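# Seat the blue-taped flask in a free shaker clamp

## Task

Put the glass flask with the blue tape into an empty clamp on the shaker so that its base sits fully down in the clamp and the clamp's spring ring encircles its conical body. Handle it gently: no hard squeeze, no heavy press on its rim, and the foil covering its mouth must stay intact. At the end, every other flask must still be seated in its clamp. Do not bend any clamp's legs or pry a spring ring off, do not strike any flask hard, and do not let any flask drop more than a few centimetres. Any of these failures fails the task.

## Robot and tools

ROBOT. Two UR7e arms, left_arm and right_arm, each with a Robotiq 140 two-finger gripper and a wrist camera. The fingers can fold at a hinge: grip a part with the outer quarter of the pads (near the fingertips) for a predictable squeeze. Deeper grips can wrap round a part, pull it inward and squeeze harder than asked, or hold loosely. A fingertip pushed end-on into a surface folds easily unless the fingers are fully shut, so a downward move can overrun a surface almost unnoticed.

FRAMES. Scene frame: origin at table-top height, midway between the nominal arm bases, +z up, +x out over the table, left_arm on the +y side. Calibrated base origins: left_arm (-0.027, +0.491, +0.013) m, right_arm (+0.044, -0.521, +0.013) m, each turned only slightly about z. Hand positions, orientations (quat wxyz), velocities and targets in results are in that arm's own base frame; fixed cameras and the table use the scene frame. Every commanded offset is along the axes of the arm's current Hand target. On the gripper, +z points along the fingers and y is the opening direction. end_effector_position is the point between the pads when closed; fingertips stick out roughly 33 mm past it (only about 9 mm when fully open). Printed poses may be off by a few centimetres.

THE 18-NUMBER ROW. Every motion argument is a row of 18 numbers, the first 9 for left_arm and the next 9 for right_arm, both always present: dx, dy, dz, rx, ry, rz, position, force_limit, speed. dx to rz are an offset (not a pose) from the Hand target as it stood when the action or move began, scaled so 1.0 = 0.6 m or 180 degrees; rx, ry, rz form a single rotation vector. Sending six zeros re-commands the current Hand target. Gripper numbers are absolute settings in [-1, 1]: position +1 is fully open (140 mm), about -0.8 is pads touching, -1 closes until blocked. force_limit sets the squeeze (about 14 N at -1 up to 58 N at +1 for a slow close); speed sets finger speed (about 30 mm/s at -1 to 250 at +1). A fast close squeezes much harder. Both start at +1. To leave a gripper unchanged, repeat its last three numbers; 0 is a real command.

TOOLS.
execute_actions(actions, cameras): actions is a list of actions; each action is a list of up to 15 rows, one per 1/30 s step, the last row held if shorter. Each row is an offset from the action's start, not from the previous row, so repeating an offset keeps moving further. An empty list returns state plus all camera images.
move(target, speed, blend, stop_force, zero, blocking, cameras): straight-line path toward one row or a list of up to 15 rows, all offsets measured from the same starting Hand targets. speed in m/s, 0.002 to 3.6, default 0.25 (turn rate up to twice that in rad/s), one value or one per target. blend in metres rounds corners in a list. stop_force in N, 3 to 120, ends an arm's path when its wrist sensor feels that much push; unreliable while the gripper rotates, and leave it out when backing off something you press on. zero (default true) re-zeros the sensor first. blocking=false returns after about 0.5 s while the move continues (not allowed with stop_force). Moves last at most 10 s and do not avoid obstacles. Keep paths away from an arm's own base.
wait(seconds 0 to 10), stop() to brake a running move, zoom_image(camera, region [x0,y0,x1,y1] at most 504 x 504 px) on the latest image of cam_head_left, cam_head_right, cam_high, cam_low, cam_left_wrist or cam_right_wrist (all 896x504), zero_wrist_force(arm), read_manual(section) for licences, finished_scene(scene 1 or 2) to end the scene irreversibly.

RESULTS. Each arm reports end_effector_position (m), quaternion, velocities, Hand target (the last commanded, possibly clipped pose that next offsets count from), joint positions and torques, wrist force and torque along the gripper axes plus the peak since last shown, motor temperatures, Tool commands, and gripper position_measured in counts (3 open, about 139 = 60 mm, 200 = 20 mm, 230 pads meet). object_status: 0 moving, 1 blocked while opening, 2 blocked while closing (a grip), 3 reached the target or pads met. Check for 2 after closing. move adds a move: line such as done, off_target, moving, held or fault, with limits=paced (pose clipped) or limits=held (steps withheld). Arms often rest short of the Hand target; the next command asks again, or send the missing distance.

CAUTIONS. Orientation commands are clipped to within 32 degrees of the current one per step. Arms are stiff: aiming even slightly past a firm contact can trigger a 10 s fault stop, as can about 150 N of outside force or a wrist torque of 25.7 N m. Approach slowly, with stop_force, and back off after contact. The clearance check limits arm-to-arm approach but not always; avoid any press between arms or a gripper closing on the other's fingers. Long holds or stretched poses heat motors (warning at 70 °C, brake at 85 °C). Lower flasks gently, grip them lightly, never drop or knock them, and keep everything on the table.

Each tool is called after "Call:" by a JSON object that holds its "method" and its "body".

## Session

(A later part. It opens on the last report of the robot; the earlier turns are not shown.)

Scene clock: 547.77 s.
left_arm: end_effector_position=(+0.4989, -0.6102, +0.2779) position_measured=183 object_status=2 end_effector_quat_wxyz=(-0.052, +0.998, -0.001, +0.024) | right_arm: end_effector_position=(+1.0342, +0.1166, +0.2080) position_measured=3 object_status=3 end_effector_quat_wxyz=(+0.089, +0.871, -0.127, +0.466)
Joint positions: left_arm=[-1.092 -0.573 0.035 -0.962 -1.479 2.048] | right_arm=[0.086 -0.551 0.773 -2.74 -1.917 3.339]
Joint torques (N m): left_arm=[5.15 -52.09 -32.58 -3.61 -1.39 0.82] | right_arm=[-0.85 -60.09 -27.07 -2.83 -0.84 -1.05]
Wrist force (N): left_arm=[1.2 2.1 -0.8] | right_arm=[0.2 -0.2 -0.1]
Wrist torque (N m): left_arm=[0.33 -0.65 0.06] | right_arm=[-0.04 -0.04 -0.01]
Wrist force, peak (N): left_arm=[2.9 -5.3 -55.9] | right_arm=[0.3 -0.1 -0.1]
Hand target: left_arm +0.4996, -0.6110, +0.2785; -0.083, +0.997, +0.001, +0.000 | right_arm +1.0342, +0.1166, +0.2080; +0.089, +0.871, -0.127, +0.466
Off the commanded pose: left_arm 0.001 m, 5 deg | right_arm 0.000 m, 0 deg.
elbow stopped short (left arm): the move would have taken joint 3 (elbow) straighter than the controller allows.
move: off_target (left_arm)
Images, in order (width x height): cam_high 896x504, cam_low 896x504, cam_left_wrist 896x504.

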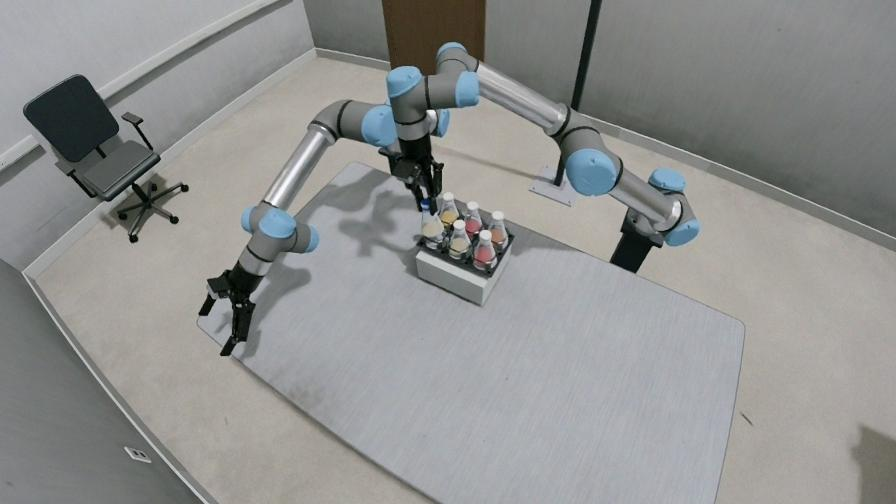

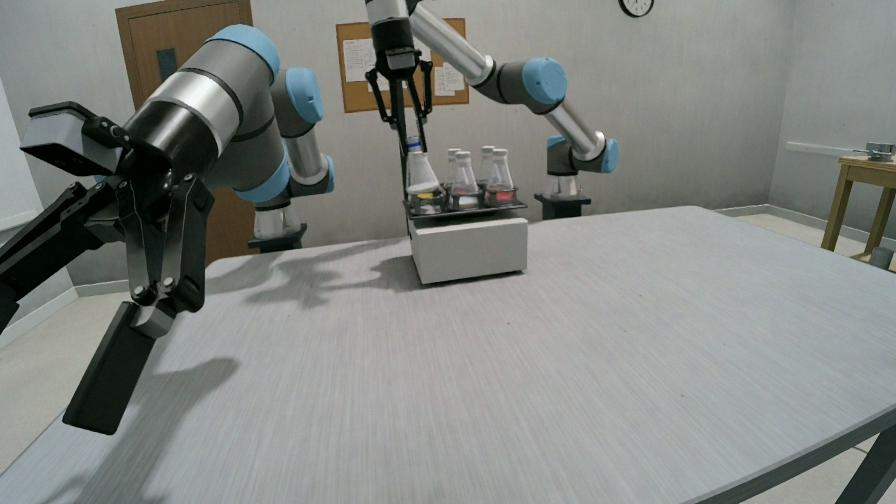

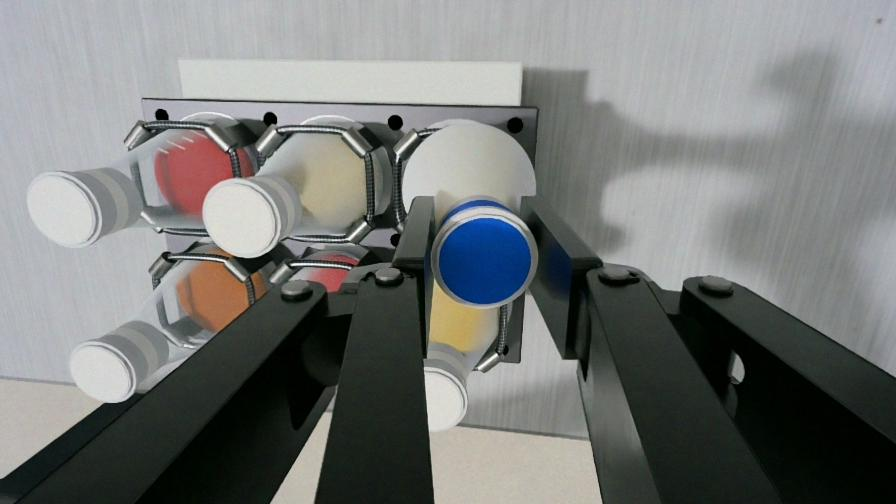

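Call:
{"method": "move", "body": {"target": [[0,-0.0781,-0.0123,-0.122,0,0,-0.98,-0.05,-1,0,0,0,0,0,0,1,1,1]], "speed": 0.06, "cameras": ["cam_low","cam_left_wrist","cam_high"]}}

Call:
{"method": "zoom_image", "body": {"camera": "cam_low", "region": [390, 130, 490, 220]}}

Call:
{"method": "zoom_image", "body": {"camera": "cam_high", "region": [390, 180, 490, 270]}}

Scene clock: 612.13 s.
left_arm: end_effector_position=(+0.4995, -0.5659, +0.2937) position_measured=183 object_status=2 end_effector_quat_wxyz=(+0.108, +0.994, +0.001, +0.000) | right_arm: end_effector_position=(+1.0342, +0.1166, +0.2080) position_measured=3 object_status=3 end_effector_quat_wxyz=(+0.089, +0.871, -0.127, +0.466)
Joint positions: left_arm=[-0.975 -1.066 0.95 -1.636 -1.691 2.154] | right_arm=[0.086 -0.551 0.773 -2.74 -1.917 3.339]
Joint torques (N m): left_arm=[-7.13 -35.44 -36.52 -1.44 1.66 -1.99] | right_arm=[-0.21 -61.35 -26.75 -2.58 -0.95 -1.01]
Wrist force (N): left_arm=[1.4 1.8 -1.8] | right_arm=[0.2 -0.1 0.1]
Wrist torque (N m): left_arm=[0.25 -0.70 -0.07] | right_arm=[-0.02 -0.03 -0.01]
Wrist force, peak (N): left_arm=[1.6 2.1 -1.8] | right_arm=[0.3 0.0 0.0]
Hand target: left_arm +0.4995, -0.5660, +0.2936; +0.108, +0.994, +0.001, +0.000 | right_arm +1.0342, +0.1166, +0.2080; +0.089, +0.871, -0.127, +0.466
Off the commanded pose: left_arm 0.000 m, 0 deg | right_arm 0.000 m, 0 deg.
move: done
Images, in order (width x height): cam_high 896x504, cam_low 896x504, cam_left_wrist 896x504.

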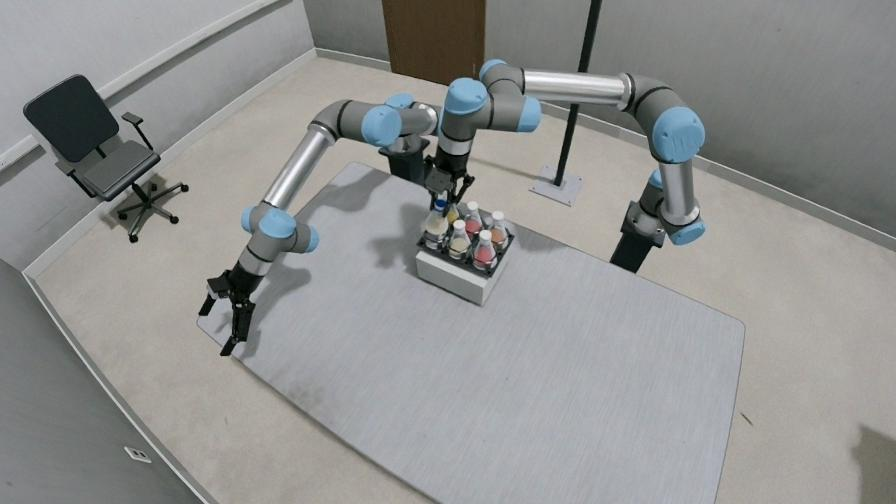

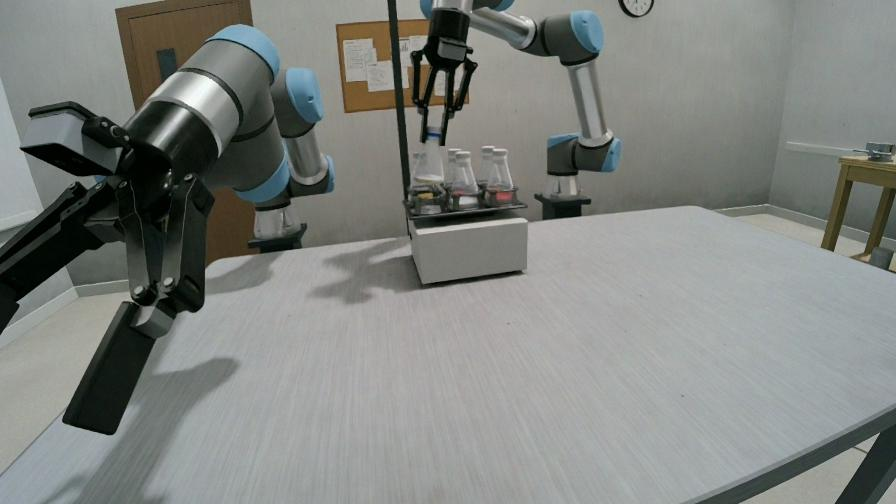

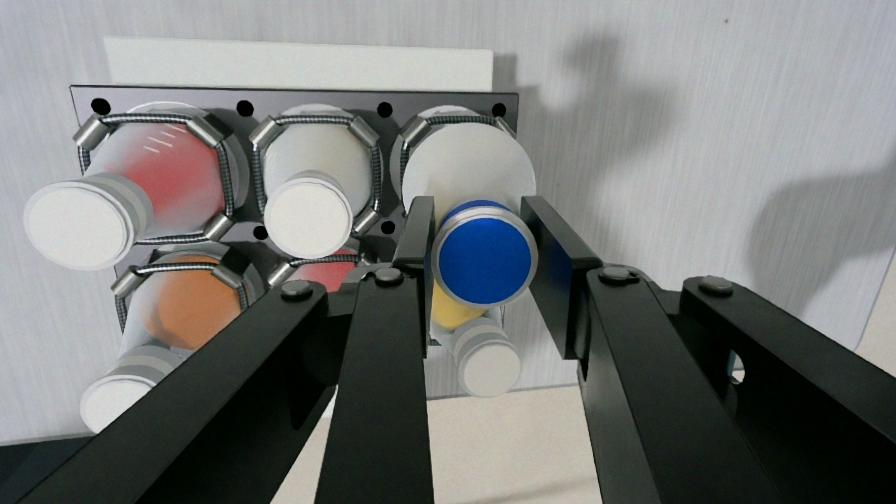

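Scaled by 5.040 from the camera's 896x504 image, which has a finer 1280x720 frame.

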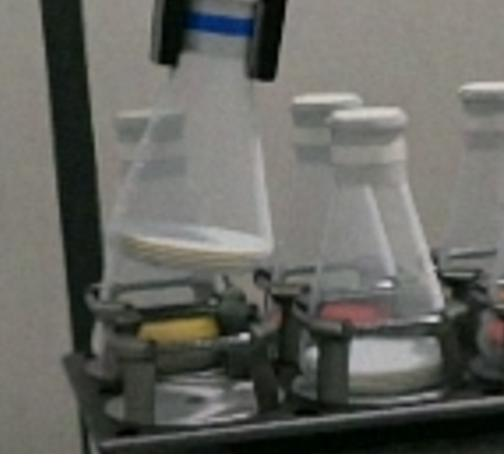

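Scaled by 5.040 from the camera's 896x504 image, which has a finer 1280x720 frame.

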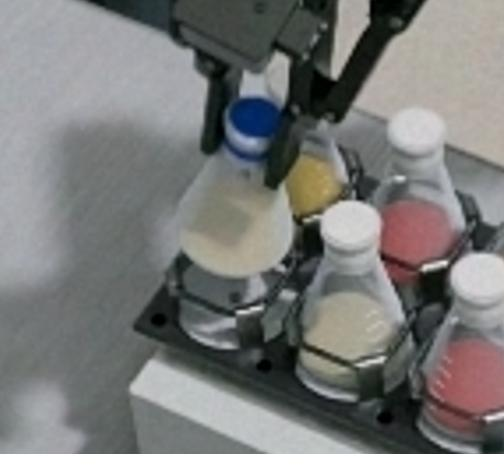

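Call:
{"method": "move", "body": {"target": [[0,-0.011,0.0619,0,0,0,-0.98,-0.05,-1,0,0,0,0,0,0,1,1,1]], "speed": 0.015, "stop_force": 40, "cameras": ["cam_low","cam_left_wrist"]}}

Call:
{"method": "zoom_image", "body": {"camera": "cam_low", "region": [390, 130, 490, 220]}}

Call:
{"method": "zoom_image", "body": {"camera": "cam_left_wrist", "region": [340, 50, 600, 250]}}

Scene clock: 630.67 s.
left_arm: end_effector_position=(+0.4995, -0.5675, +0.2564) position_measured=183 object_status=2 end_effector_quat_wxyz=(+0.108, +0.994, +0.001, +0.000) | right_arm: end_effector_position=(+1.0342, +0.1166, +0.2080) position_measured=3 object_status=3 end_effector_quat_wxyz=(+0.089, +0.871, -0.127, +0.466)
Joint positions: left_arm=[-0.976 -1.07 1.052 -1.733 -1.691 2.152] | right_arm=[0.086 -0.551 0.773 -2.74 -1.917 3.339]
Joint torques (N m): left_arm=[-0.4 -19.76 -17.31 4.4 2.76 -1.29] | right_arm=[-0.53 -60.25 -27.08 -2.6 -0.76 -1.03]
Wrist force (N): left_arm=[-1.1 9.5 -31.9] | right_arm=[-0.3 -0.1 0.0]
Wrist torque (N m): left_arm=[-0.93 -0.69 0.04] | right_arm=[-0.03 0.05 -0.01]
Wrist force, peak (N): left_arm=[-1.5 9.9 -41.8] | right_arm=[0.4 -0.1 -0.1]
Hand target: left_arm +0.4995, -0.5675, +0.2564; +0.108, +0.994, +0.001, +0.000 | right_arm +1.0342, +0.1166, +0.2080; +0.089, +0.871, -0.127, +0.466
Off the commanded pose: left_arm 0.001 m, 0 deg | right_arm 0.000 m, 0 deg.
move: contact (left_arm)
Images, in order (width x height): cam_low 896x504, cam_left_wrist 896x504.

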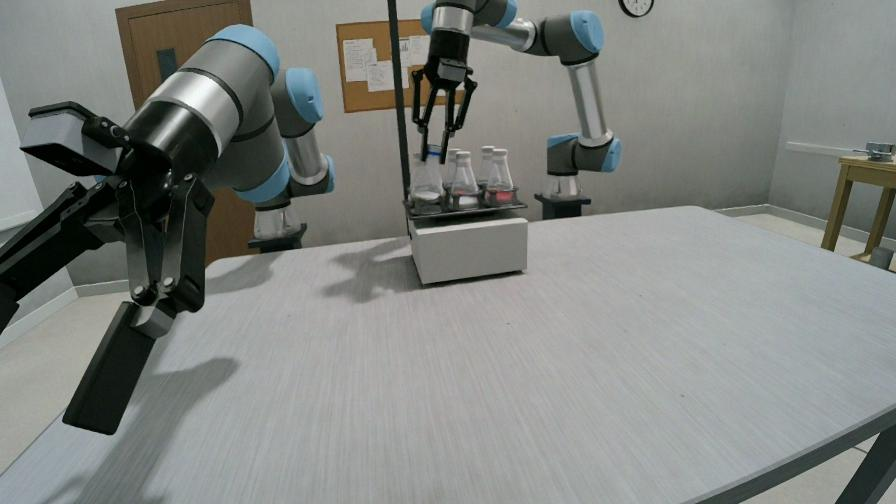

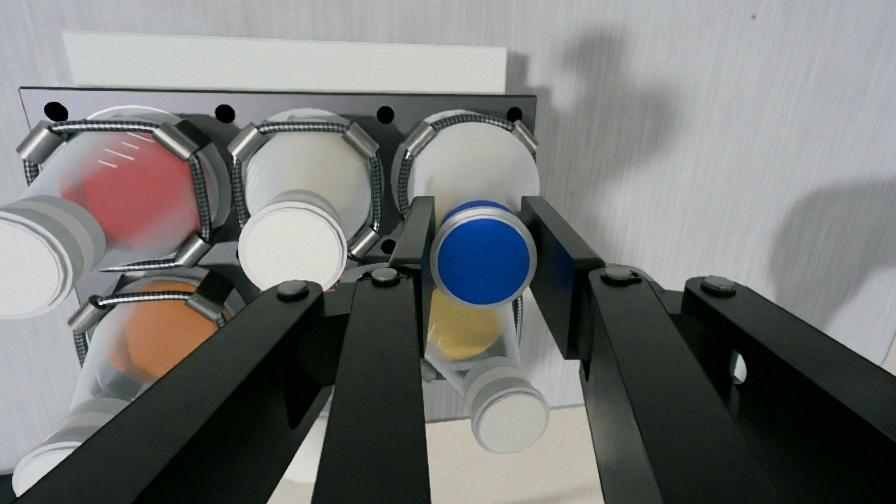

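Scaled by 5.040 from the camera's 896x504 image, which has a finer 1280x720 frame.

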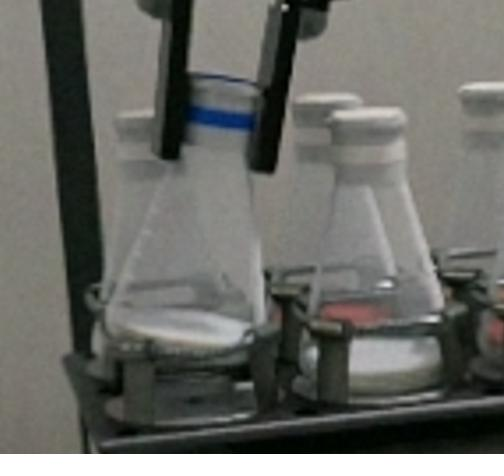

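Scaled by 1.938 from the camera's 896x504 image, which has a finer 1280x720 frame.

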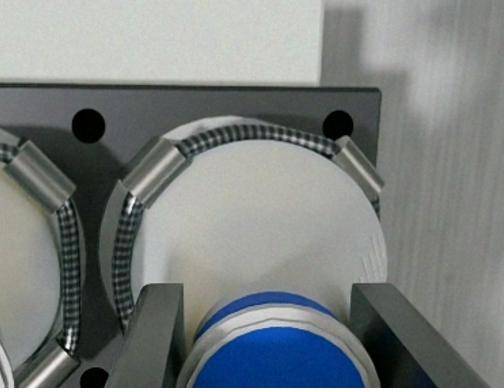

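Call:
{"method": "move", "body": {"target": [[0,0.027,0.0135,0.0522,0,0,-0.98,-0.05,-1,0,0,0,0,0,0,1,1,1]], "speed": 0.03, "cameras": ["cam_low","cam_left_wrist"]}}

Call:
{"method": "zoom_image", "body": {"camera": "cam_low", "region": [390, 130, 490, 220]}}

Call:
{"method": "zoom_image", "body": {"camera": "cam_left_wrist", "region": [340, 50, 600, 250]}}

Scene clock: 641.27 s.
left_arm: end_effector_position=(+0.4995, -0.5851, +0.2518) position_measured=183 object_status=2 end_effector_quat_wxyz=(+0.026, +1.000, +0.001, +0.000) end_effector_velocity=(+0.001, +0.000, +0.000) end_effector_angular_velocity=(-0.002, -0.001, +0.002) | right_arm: end_effector_position=(+1.0342, +0.1166, +0.2080) position_measured=3 object_status=3 end_effector_quat_wxyz=(+0.089, +0.871, -0.127, +0.466)
Joint positions: left_arm=[-1.027 -0.92 0.772 -1.468 -1.597 2.112] | right_arm=[0.086 -0.551 0.773 -2.74 -1.917 3.339]
Joint velocities: left_arm=[0.001 -0.002 0.006 -0.006 -0.001 -0.001] | right_arm=[within noise]
Joint torques (N m): left_arm=[3.71 -56.45 -8.37 -4.67 -2.65 0.34] | right_arm=[-0.36 -61.47 -27.11 -2.56 -1.03 -1.31]
Wrist force (N): left_arm=[4.9 1.5 -11.6] | right_arm=[-0.1 -0.1 0.0]
Wrist torque (N m): left_arm=[0.71 -1.21 -0.02] | right_arm=[-0.03 -0.01 -0.01]
Wrist force, peak (N): left_arm=[-6.4 0.3 -48.0] | right_arm=[0.3 -0.2 0.0]
Hand target: left_arm +0.4996, -0.5850, +0.2520; +0.026, +1.000, +0.001, +0.000 | right_arm +1.0342, +0.1166, +0.2080; +0.089, +0.871, -0.127, +0.466
Off the commanded pose: left_arm 0.000 m, 0 deg | right_arm 0.000 m, 0 deg.
move: done
Images, in order (width x height): cam_low 896x504, cam_left_wrist 896x504.

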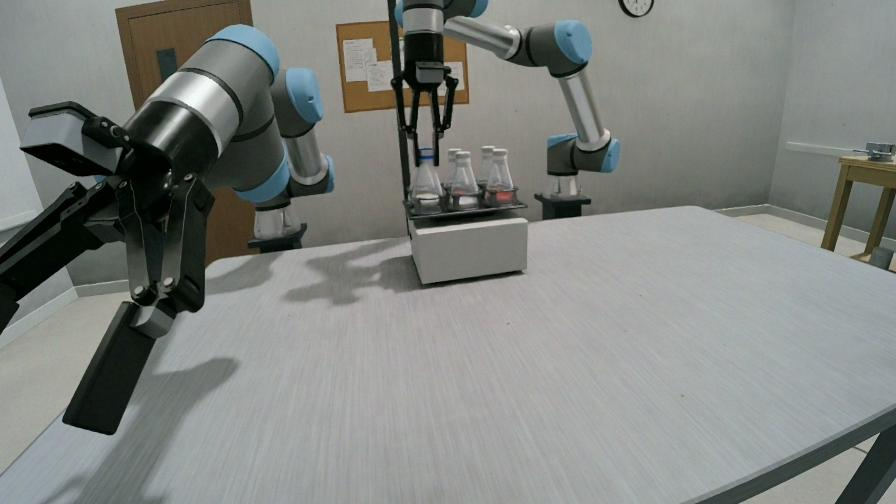

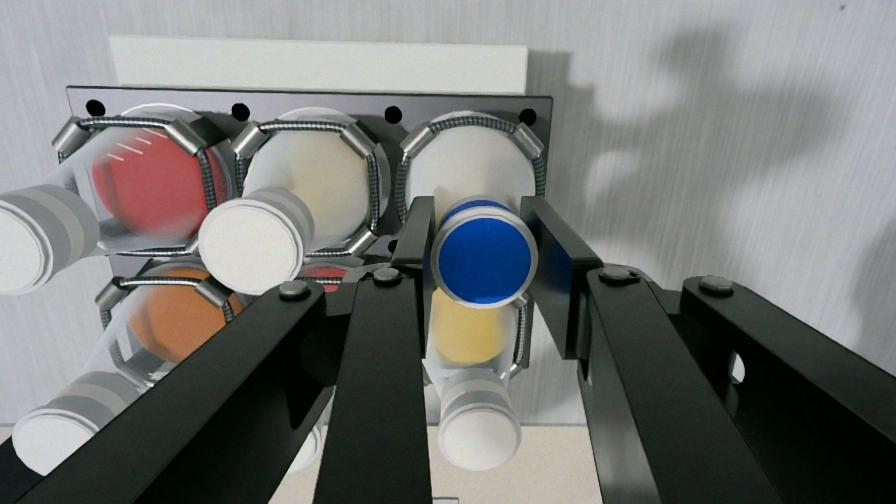

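Scaled by 5.040 from the camera's 896x504 image, which has a finer 1280x720 frame.

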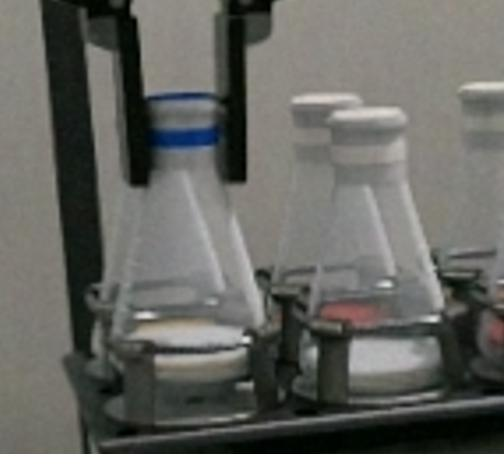

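Scaled by 1.938 from the camera's 896x504 image, which has a finer 1280x720 frame.

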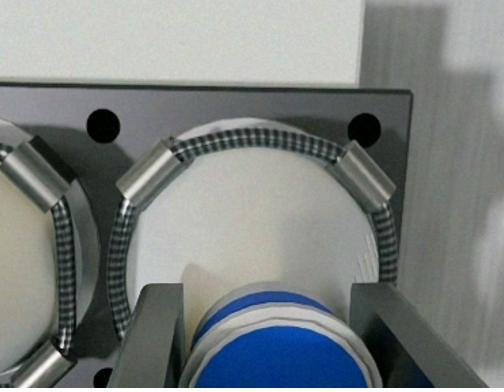

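Call:
{"method": "move", "body": {"target": [[0,0.0017,0.0417,0,0,0,-0.98,-0.05,-1,0,0,0,0,0,0,1,1,1]], "speed": 0.012, "stop_force": 18, "cameras": ["cam_low","cam_left_wrist"]}}

Call:
{"method": "zoom_image", "body": {"camera": "cam_low", "region": [390, 130, 490, 220]}}

Scene clock: 651.13 s.
left_arm: end_effector_position=(+0.4996, -0.5863, +0.2393) position_measured=183 object_status=2 end_effector_quat_wxyz=(+0.026, +1.000, +0.001, +0.000) | right_arm: end_effector_position=(+1.0342, +0.1166, +0.2080) position_measured=3 object_status=3 end_effector_quat_wxyz=(+0.089, +0.871, -0.127, +0.466)
Joint positions: left_arm=[-1.028 -0.923 0.81 -1.504 -1.598 2.111] | right_arm=[0.086 -0.551 0.773 -2.74 -1.917 3.339]
Joint torques (N m): left_arm=[4.19 -22 -24.9 -3.29 1.31 0.36] | right_arm=[0.37 -60.51 -27.43 -2.47 -1.28 -0.88]
Wrist force (N): left_arm=[1.0 2.2 -24.2] | right_arm=[-0.1 0.0 -0.1]
Wrist torque (N m): left_arm=[1.19 -1.22 0.00] | right_arm=[-0.01 0.02 -0.01]
Wrist force, peak (N): left_arm=[-0.8 2.5 -34.7] | right_arm=[0.2 -0.2 -0.1]
Hand target: left_arm +0.4996, -0.5863, +0.2393; +0.026, +1.000, +0.001, +0.000 (not the last commanded pose) | right_arm +1.0342, +0.1166, +0.2080; +0.089, +0.871, -0.127, +0.466
Off the commanded pose: left_arm 0.012 m, 0 deg | right_arm 0.000 m, 0 deg.
move: contact (left_arm)
Images, in order (width x height): cam_low 896x504, cam_left_wrist 896x504.

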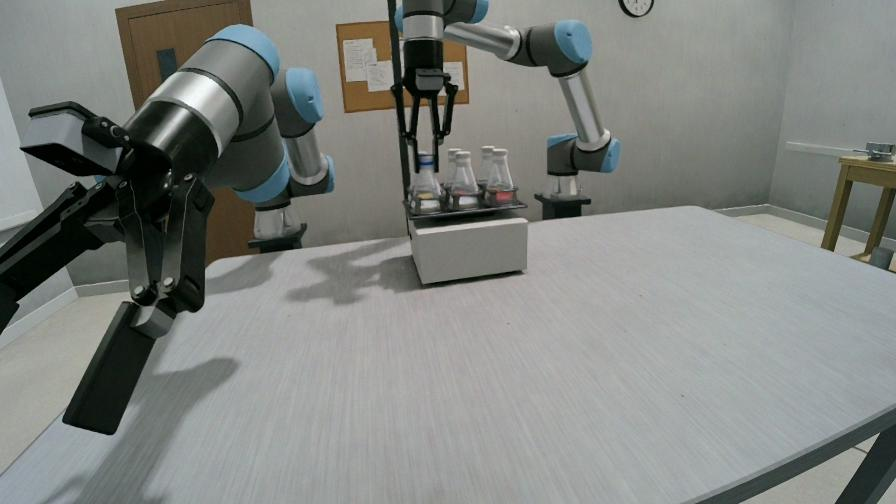

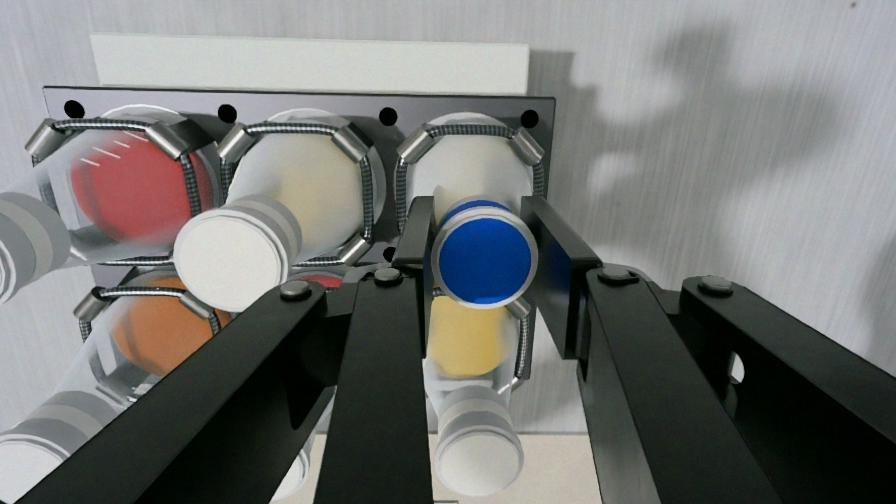

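Scaled by 5.040 from the camera's 896x504 image, which has a finer 1280x720 frame.

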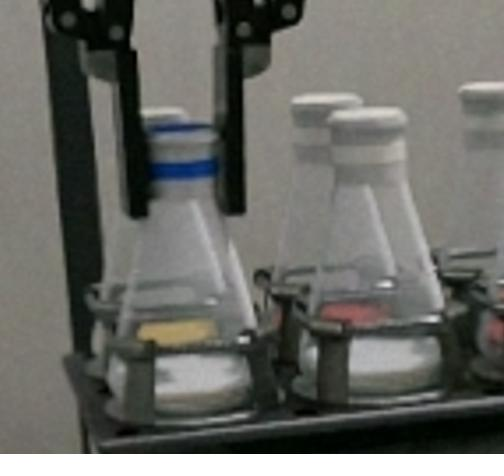

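Call:
{"method": "move", "body": {"target": [[0,0.0005,0.012,0,0,0,-0.98,-0.05,-1,0,0,0,0,0,0,1,1,1]], "speed": 0.008, "stop_force": 15}}

Call:
{"method": "zoom_image", "body": {"camera": "cam_low", "region": [400, 140, 470, 220]}}

Scene clock: 660.37 s.
left_arm: end_effector_position=(+0.4997, -0.5865, +0.2388) position_measured=183 object_status=2 end_effector_quat_wxyz=(+0.027, +1.000, +0.001, +0.000) | right_arm: end_effector_position=(+1.0342, +0.1166, +0.2080) position_measured=3 object_status=3 end_effector_quat_wxyz=(+0.089, +0.871, -0.127, +0.466)
Joint positions: left_arm=[-1.028 -0.923 0.811 -1.505 -1.598 2.111] | right_arm=[0.086 -0.551 0.773 -2.74 -1.917 3.339]
Joint torques (N m): left_arm=[3.85 -21.57 -17.61 0.55 1.58 1.07] | right_arm=[-0.61 -60.97 -27.44 -2.47 -1.21 -1.3]
Wrist force (N): left_arm=[-1.2 2.0 -36.7] | right_arm=[0.2 -0.2 0.0]
Wrist torque (N m): left_arm=[1.38 -1.20 -0.03] | right_arm=[-0.05 -0.04 -0.01]
Wrist force, peak (N): left_arm=[-2.9 2.9 -46.1] | right_arm=[0.3 -0.2 0.1]
Hand target: left_arm +0.4997, -0.5865, +0.2388; +0.027, +1.000, +0.001, +0.000 (not the last commanded pose) | right_arm +1.0342, +0.1166, +0.2080; +0.089, +0.871, -0.127, +0.466
Off the commanded pose: left_arm 0.007 m, 0 deg | right_arm 0.000 m, 0 deg.
move: contact (left_arm)

Scaled by 6.300 from the camera's 896x504 image, which has a finer 1280x720 frame.
This view is cut from an older image: the scene may have changed since it was taken.

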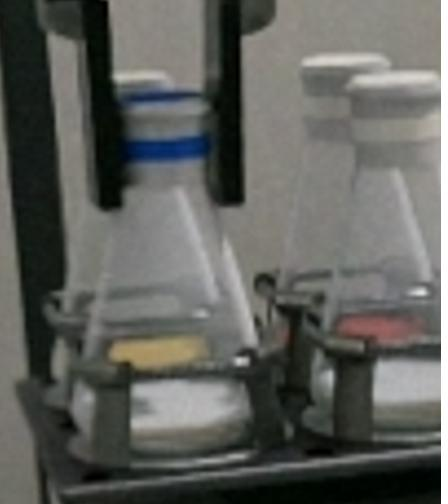

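Call:
{"method": "move", "body": {"target": [[0,0,-0.0015,0,0,0,-0.98,-0.05,-1,0,0,0,0,0,0,1,1,1]], "speed": 0.02}}

Call:
{"method": "move", "body": {"target": [[0,0,0,0,0,0,0.0,-0.05,-1,0,0,0,0,0,0,1,1,1]], "cameras": ["cam_low","cam_left_wrist"]}}

Call:
{"method": "zoom_image", "body": {"camera": "cam_low", "region": [390, 130, 490, 220]}}

Scene clock: 670.93 s.
left_arm: end_effector_position=(+0.4997, -0.5864, +0.2396) position_measured=183 object_status=2 end_effector_quat_wxyz=(+0.026, +1.000, +0.001, +0.000) | right_arm: end_effector_position=(+1.0342, +0.1166, +0.2080) position_measured=3 object_status=3 end_effector_quat_wxyz=(+0.089, +0.871, -0.127, +0.466)
Joint positions: left_arm=[-1.028 -0.922 0.809 -1.503 -1.598 2.111] | right_arm=[0.086 -0.551 0.773 -2.74 -1.917 3.339]
Joint torques (N m): left_arm=[5.61 -32.87 -28.2 -1.7 1.43 1.98] | right_arm=[-0.11 -60.37 -26.8 -2.28 -1.2 -1.14]
Wrist force (N): left_arm=[1.7 1.3 -16.6] | right_arm=[0.2 0.0 -0.2]
Wrist torque (N m): left_arm=[1.08 -1.18 0.00] | right_arm=[0.00 -0.03 -0.01]
Wrist force, peak (N): left_arm=[-1.2 2.2 -37.2] | right_arm=[0.2 0.0 -0.3]
Hand target: left_arm +0.4997, -0.5864, +0.2397; +0.027, +1.000, +0.001, +0.000 | right_arm +1.0342, +0.1166, +0.2080; +0.089, +0.871, -0.127, +0.466
Off the commanded pose: left_arm 0.000 m, 0 deg | right_arm 0.000 m, 0 deg.
move: done

Scene clock: 672.33 s.
left_arm: end_effector_position=(+0.4997, -0.5864, +0.2397) position_measured=129 object_status=0 end_effector_quat_wxyz=(+0.027, +1.000, +0.001, +0.000) | right_arm: end_effector_position=(+1.0342, +0.1166, +0.2080) position_measured=3 object_status=3 end_effector_quat_wxyz=(+0.089, +0.871, -0.127, +0.466)
Joint positions: left_arm=[-1.028 -0.922 0.809 -1.503 -1.598 2.111] | right_arm=[0.086 -0.551 0.773 -2.74 -1.917 3.339]
Joint torques (N m): left_arm=[2.24 -66.01 -33.92 -5.7 -0.18 2.02] | right_arm=[-0.51 -61.16 -27.3 -2.33 -1.09 -1.53]
Wrist force (N): left_arm=[3.8 3.1 -0.7] | right_arm=[0.0 -0.1 -0.1]
Wrist torque (N m): left_arm=[0.51 -1.21 0.04] | right_arm=[-0.02 0.00 -0.01]
Wrist force, peak (N): left_arm=[1.8 1.6 -16.3] | right_arm=[0.3 -0.1 0.0]
Hand target: left_arm +0.4997, -0.5864, +0.2397; +0.027, +1.000, +0.001, +0.000 | right_arm +1.0342, +0.1166, +0.2080; +0.089, +0.871, -0.127, +0.466
Off the commanded pose: left_arm 0.000 m, 0 deg | right_arm 0.000 m, 0 deg.
move: done
Images, in order (width x height): cam_low 896x504, cam_left_wrist 896x504.

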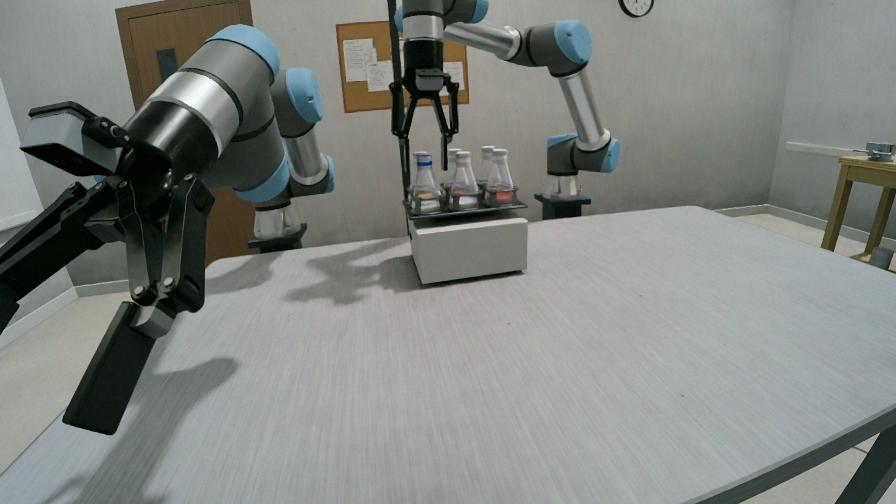

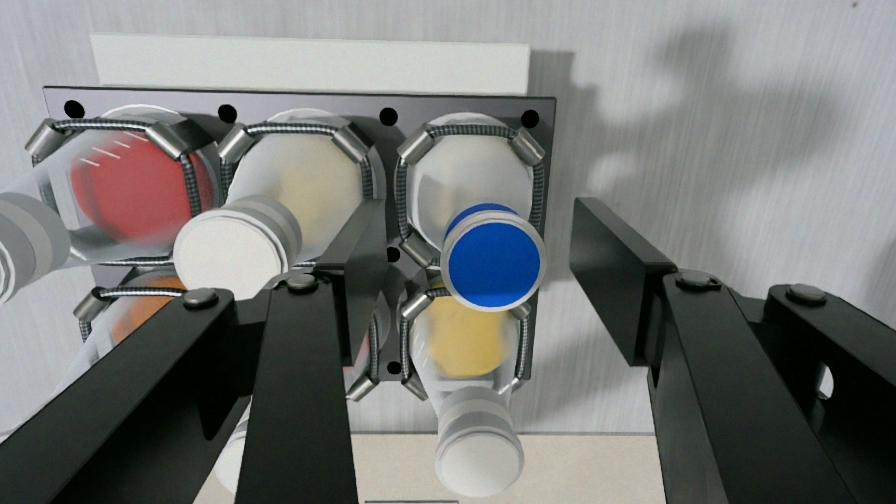

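Scaled by 5.040 from the camera's 896x504 image, which has a finer 1280x720 frame.

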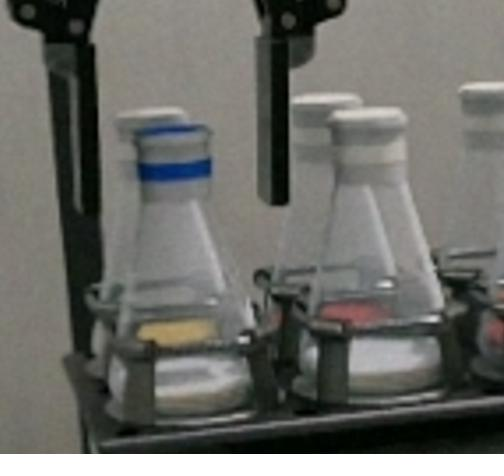

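Call:
{"method": "move", "body": {"target": [[0,0.008,-0.2,0,0,0,0.0,-0.05,-1,0,0,0,0,0,0,1,1,1]], "speed": 0.1, "cameras": ["cam_low","cam_left_wrist","cam_high"]}}

Call:
{"method": "zoom_image", "body": {"camera": "cam_low", "region": [390, 130, 540, 230]}}

Call:
{"method": "zoom_image", "body": {"camera": "cam_high", "region": [400, 190, 530, 280]}}

Scene clock: 683.03 s.
left_arm: end_effector_position=(+0.4994, -0.5846, +0.3594) position_measured=129 object_status=3 end_effector_quat_wxyz=(+0.028, +1.000, +0.001, +0.001) | right_arm: end_effector_position=(+1.0342, +0.1166, +0.2080) position_measured=3 object_status=3 end_effector_quat_wxyz=(+0.089, +0.871, -0.127, +0.466)
Joint positions: left_arm=[-1.027 -0.69 0.057 -0.986 -1.597 2.112] | right_arm=[0.086 -0.551 0.773 -2.74 -1.917 3.339]
Joint torques (N m): left_arm=[6.37 -68.33 -22.78 -4.55 -1.65 2.56] | right_arm=[-1.12 -59.65 -27.46 -2.34 -0.97 -1.32]
Wrist force (N): left_arm=[3.9 3.4 -0.4] | right_arm=[0.0 -0.1 0.1]
Wrist torque (N m): left_arm=[0.57 -1.24 -0.02] | right_arm=[-0.02 -0.01 -0.01]
Wrist force, peak (N): left_arm=[4.0 3.2 -1.4] | right_arm=[-0.2 -0.1 0.2]
Hand target: left_arm +0.4996, -0.5848, +0.3597; +0.027, +1.000, +0.001, +0.000 | right_arm +1.0342, +0.1166, +0.2080; +0.089, +0.871, -0.127, +0.466
Off the commanded pose: left_arm 0.000 m, 0 deg | right_arm 0.000 m, 0 deg.
move: done
Images, in order (width x height): cam_high 896x504, cam_low 896x504, cam_left_wrist 896x504.

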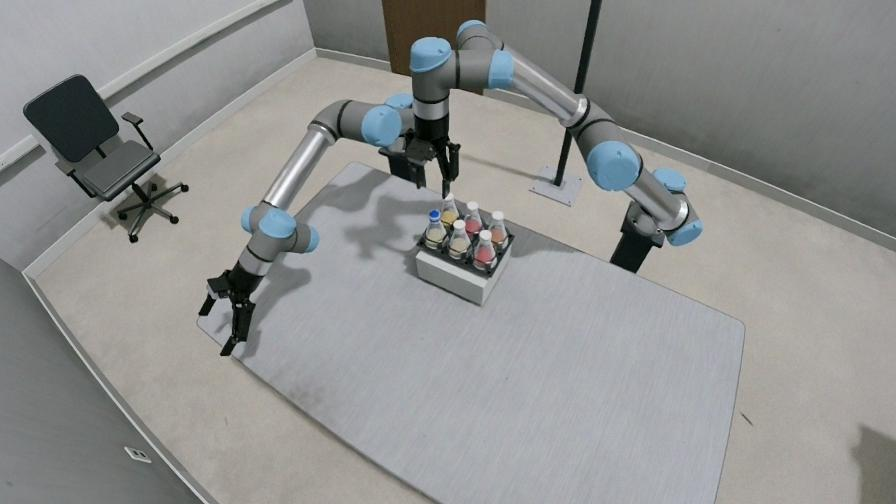

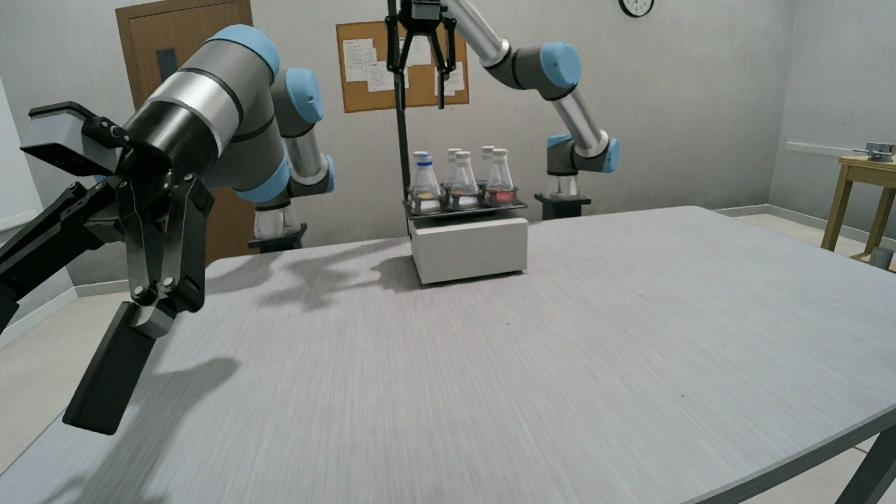

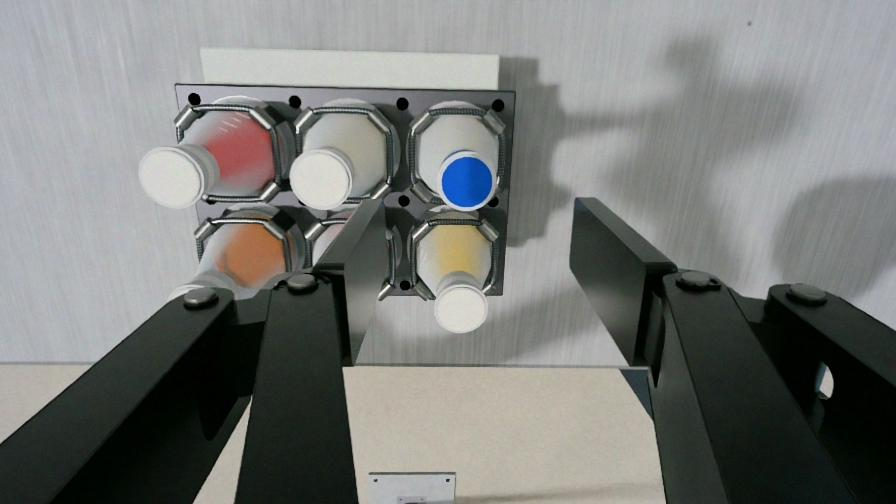

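Scaled by 3.360 from the camera's 896x504 image, which has a finer 1280x720 frame.

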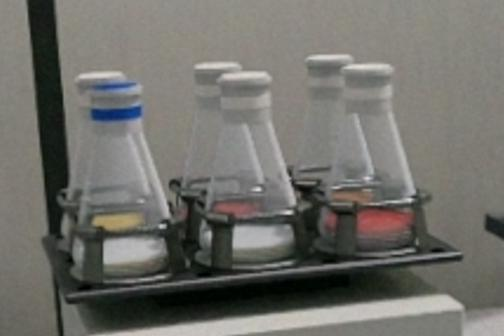

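Scaled by 3.877 from the camera's 896x504 image, which has a finer 1280x720 frame.

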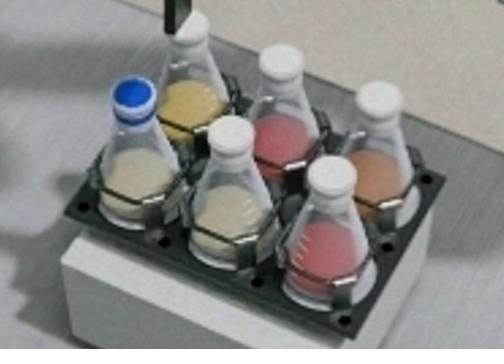

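All seated.

Call:
{"method": "finished_scene", "body": {"scene": 1}}

The scene is finished: the task was done.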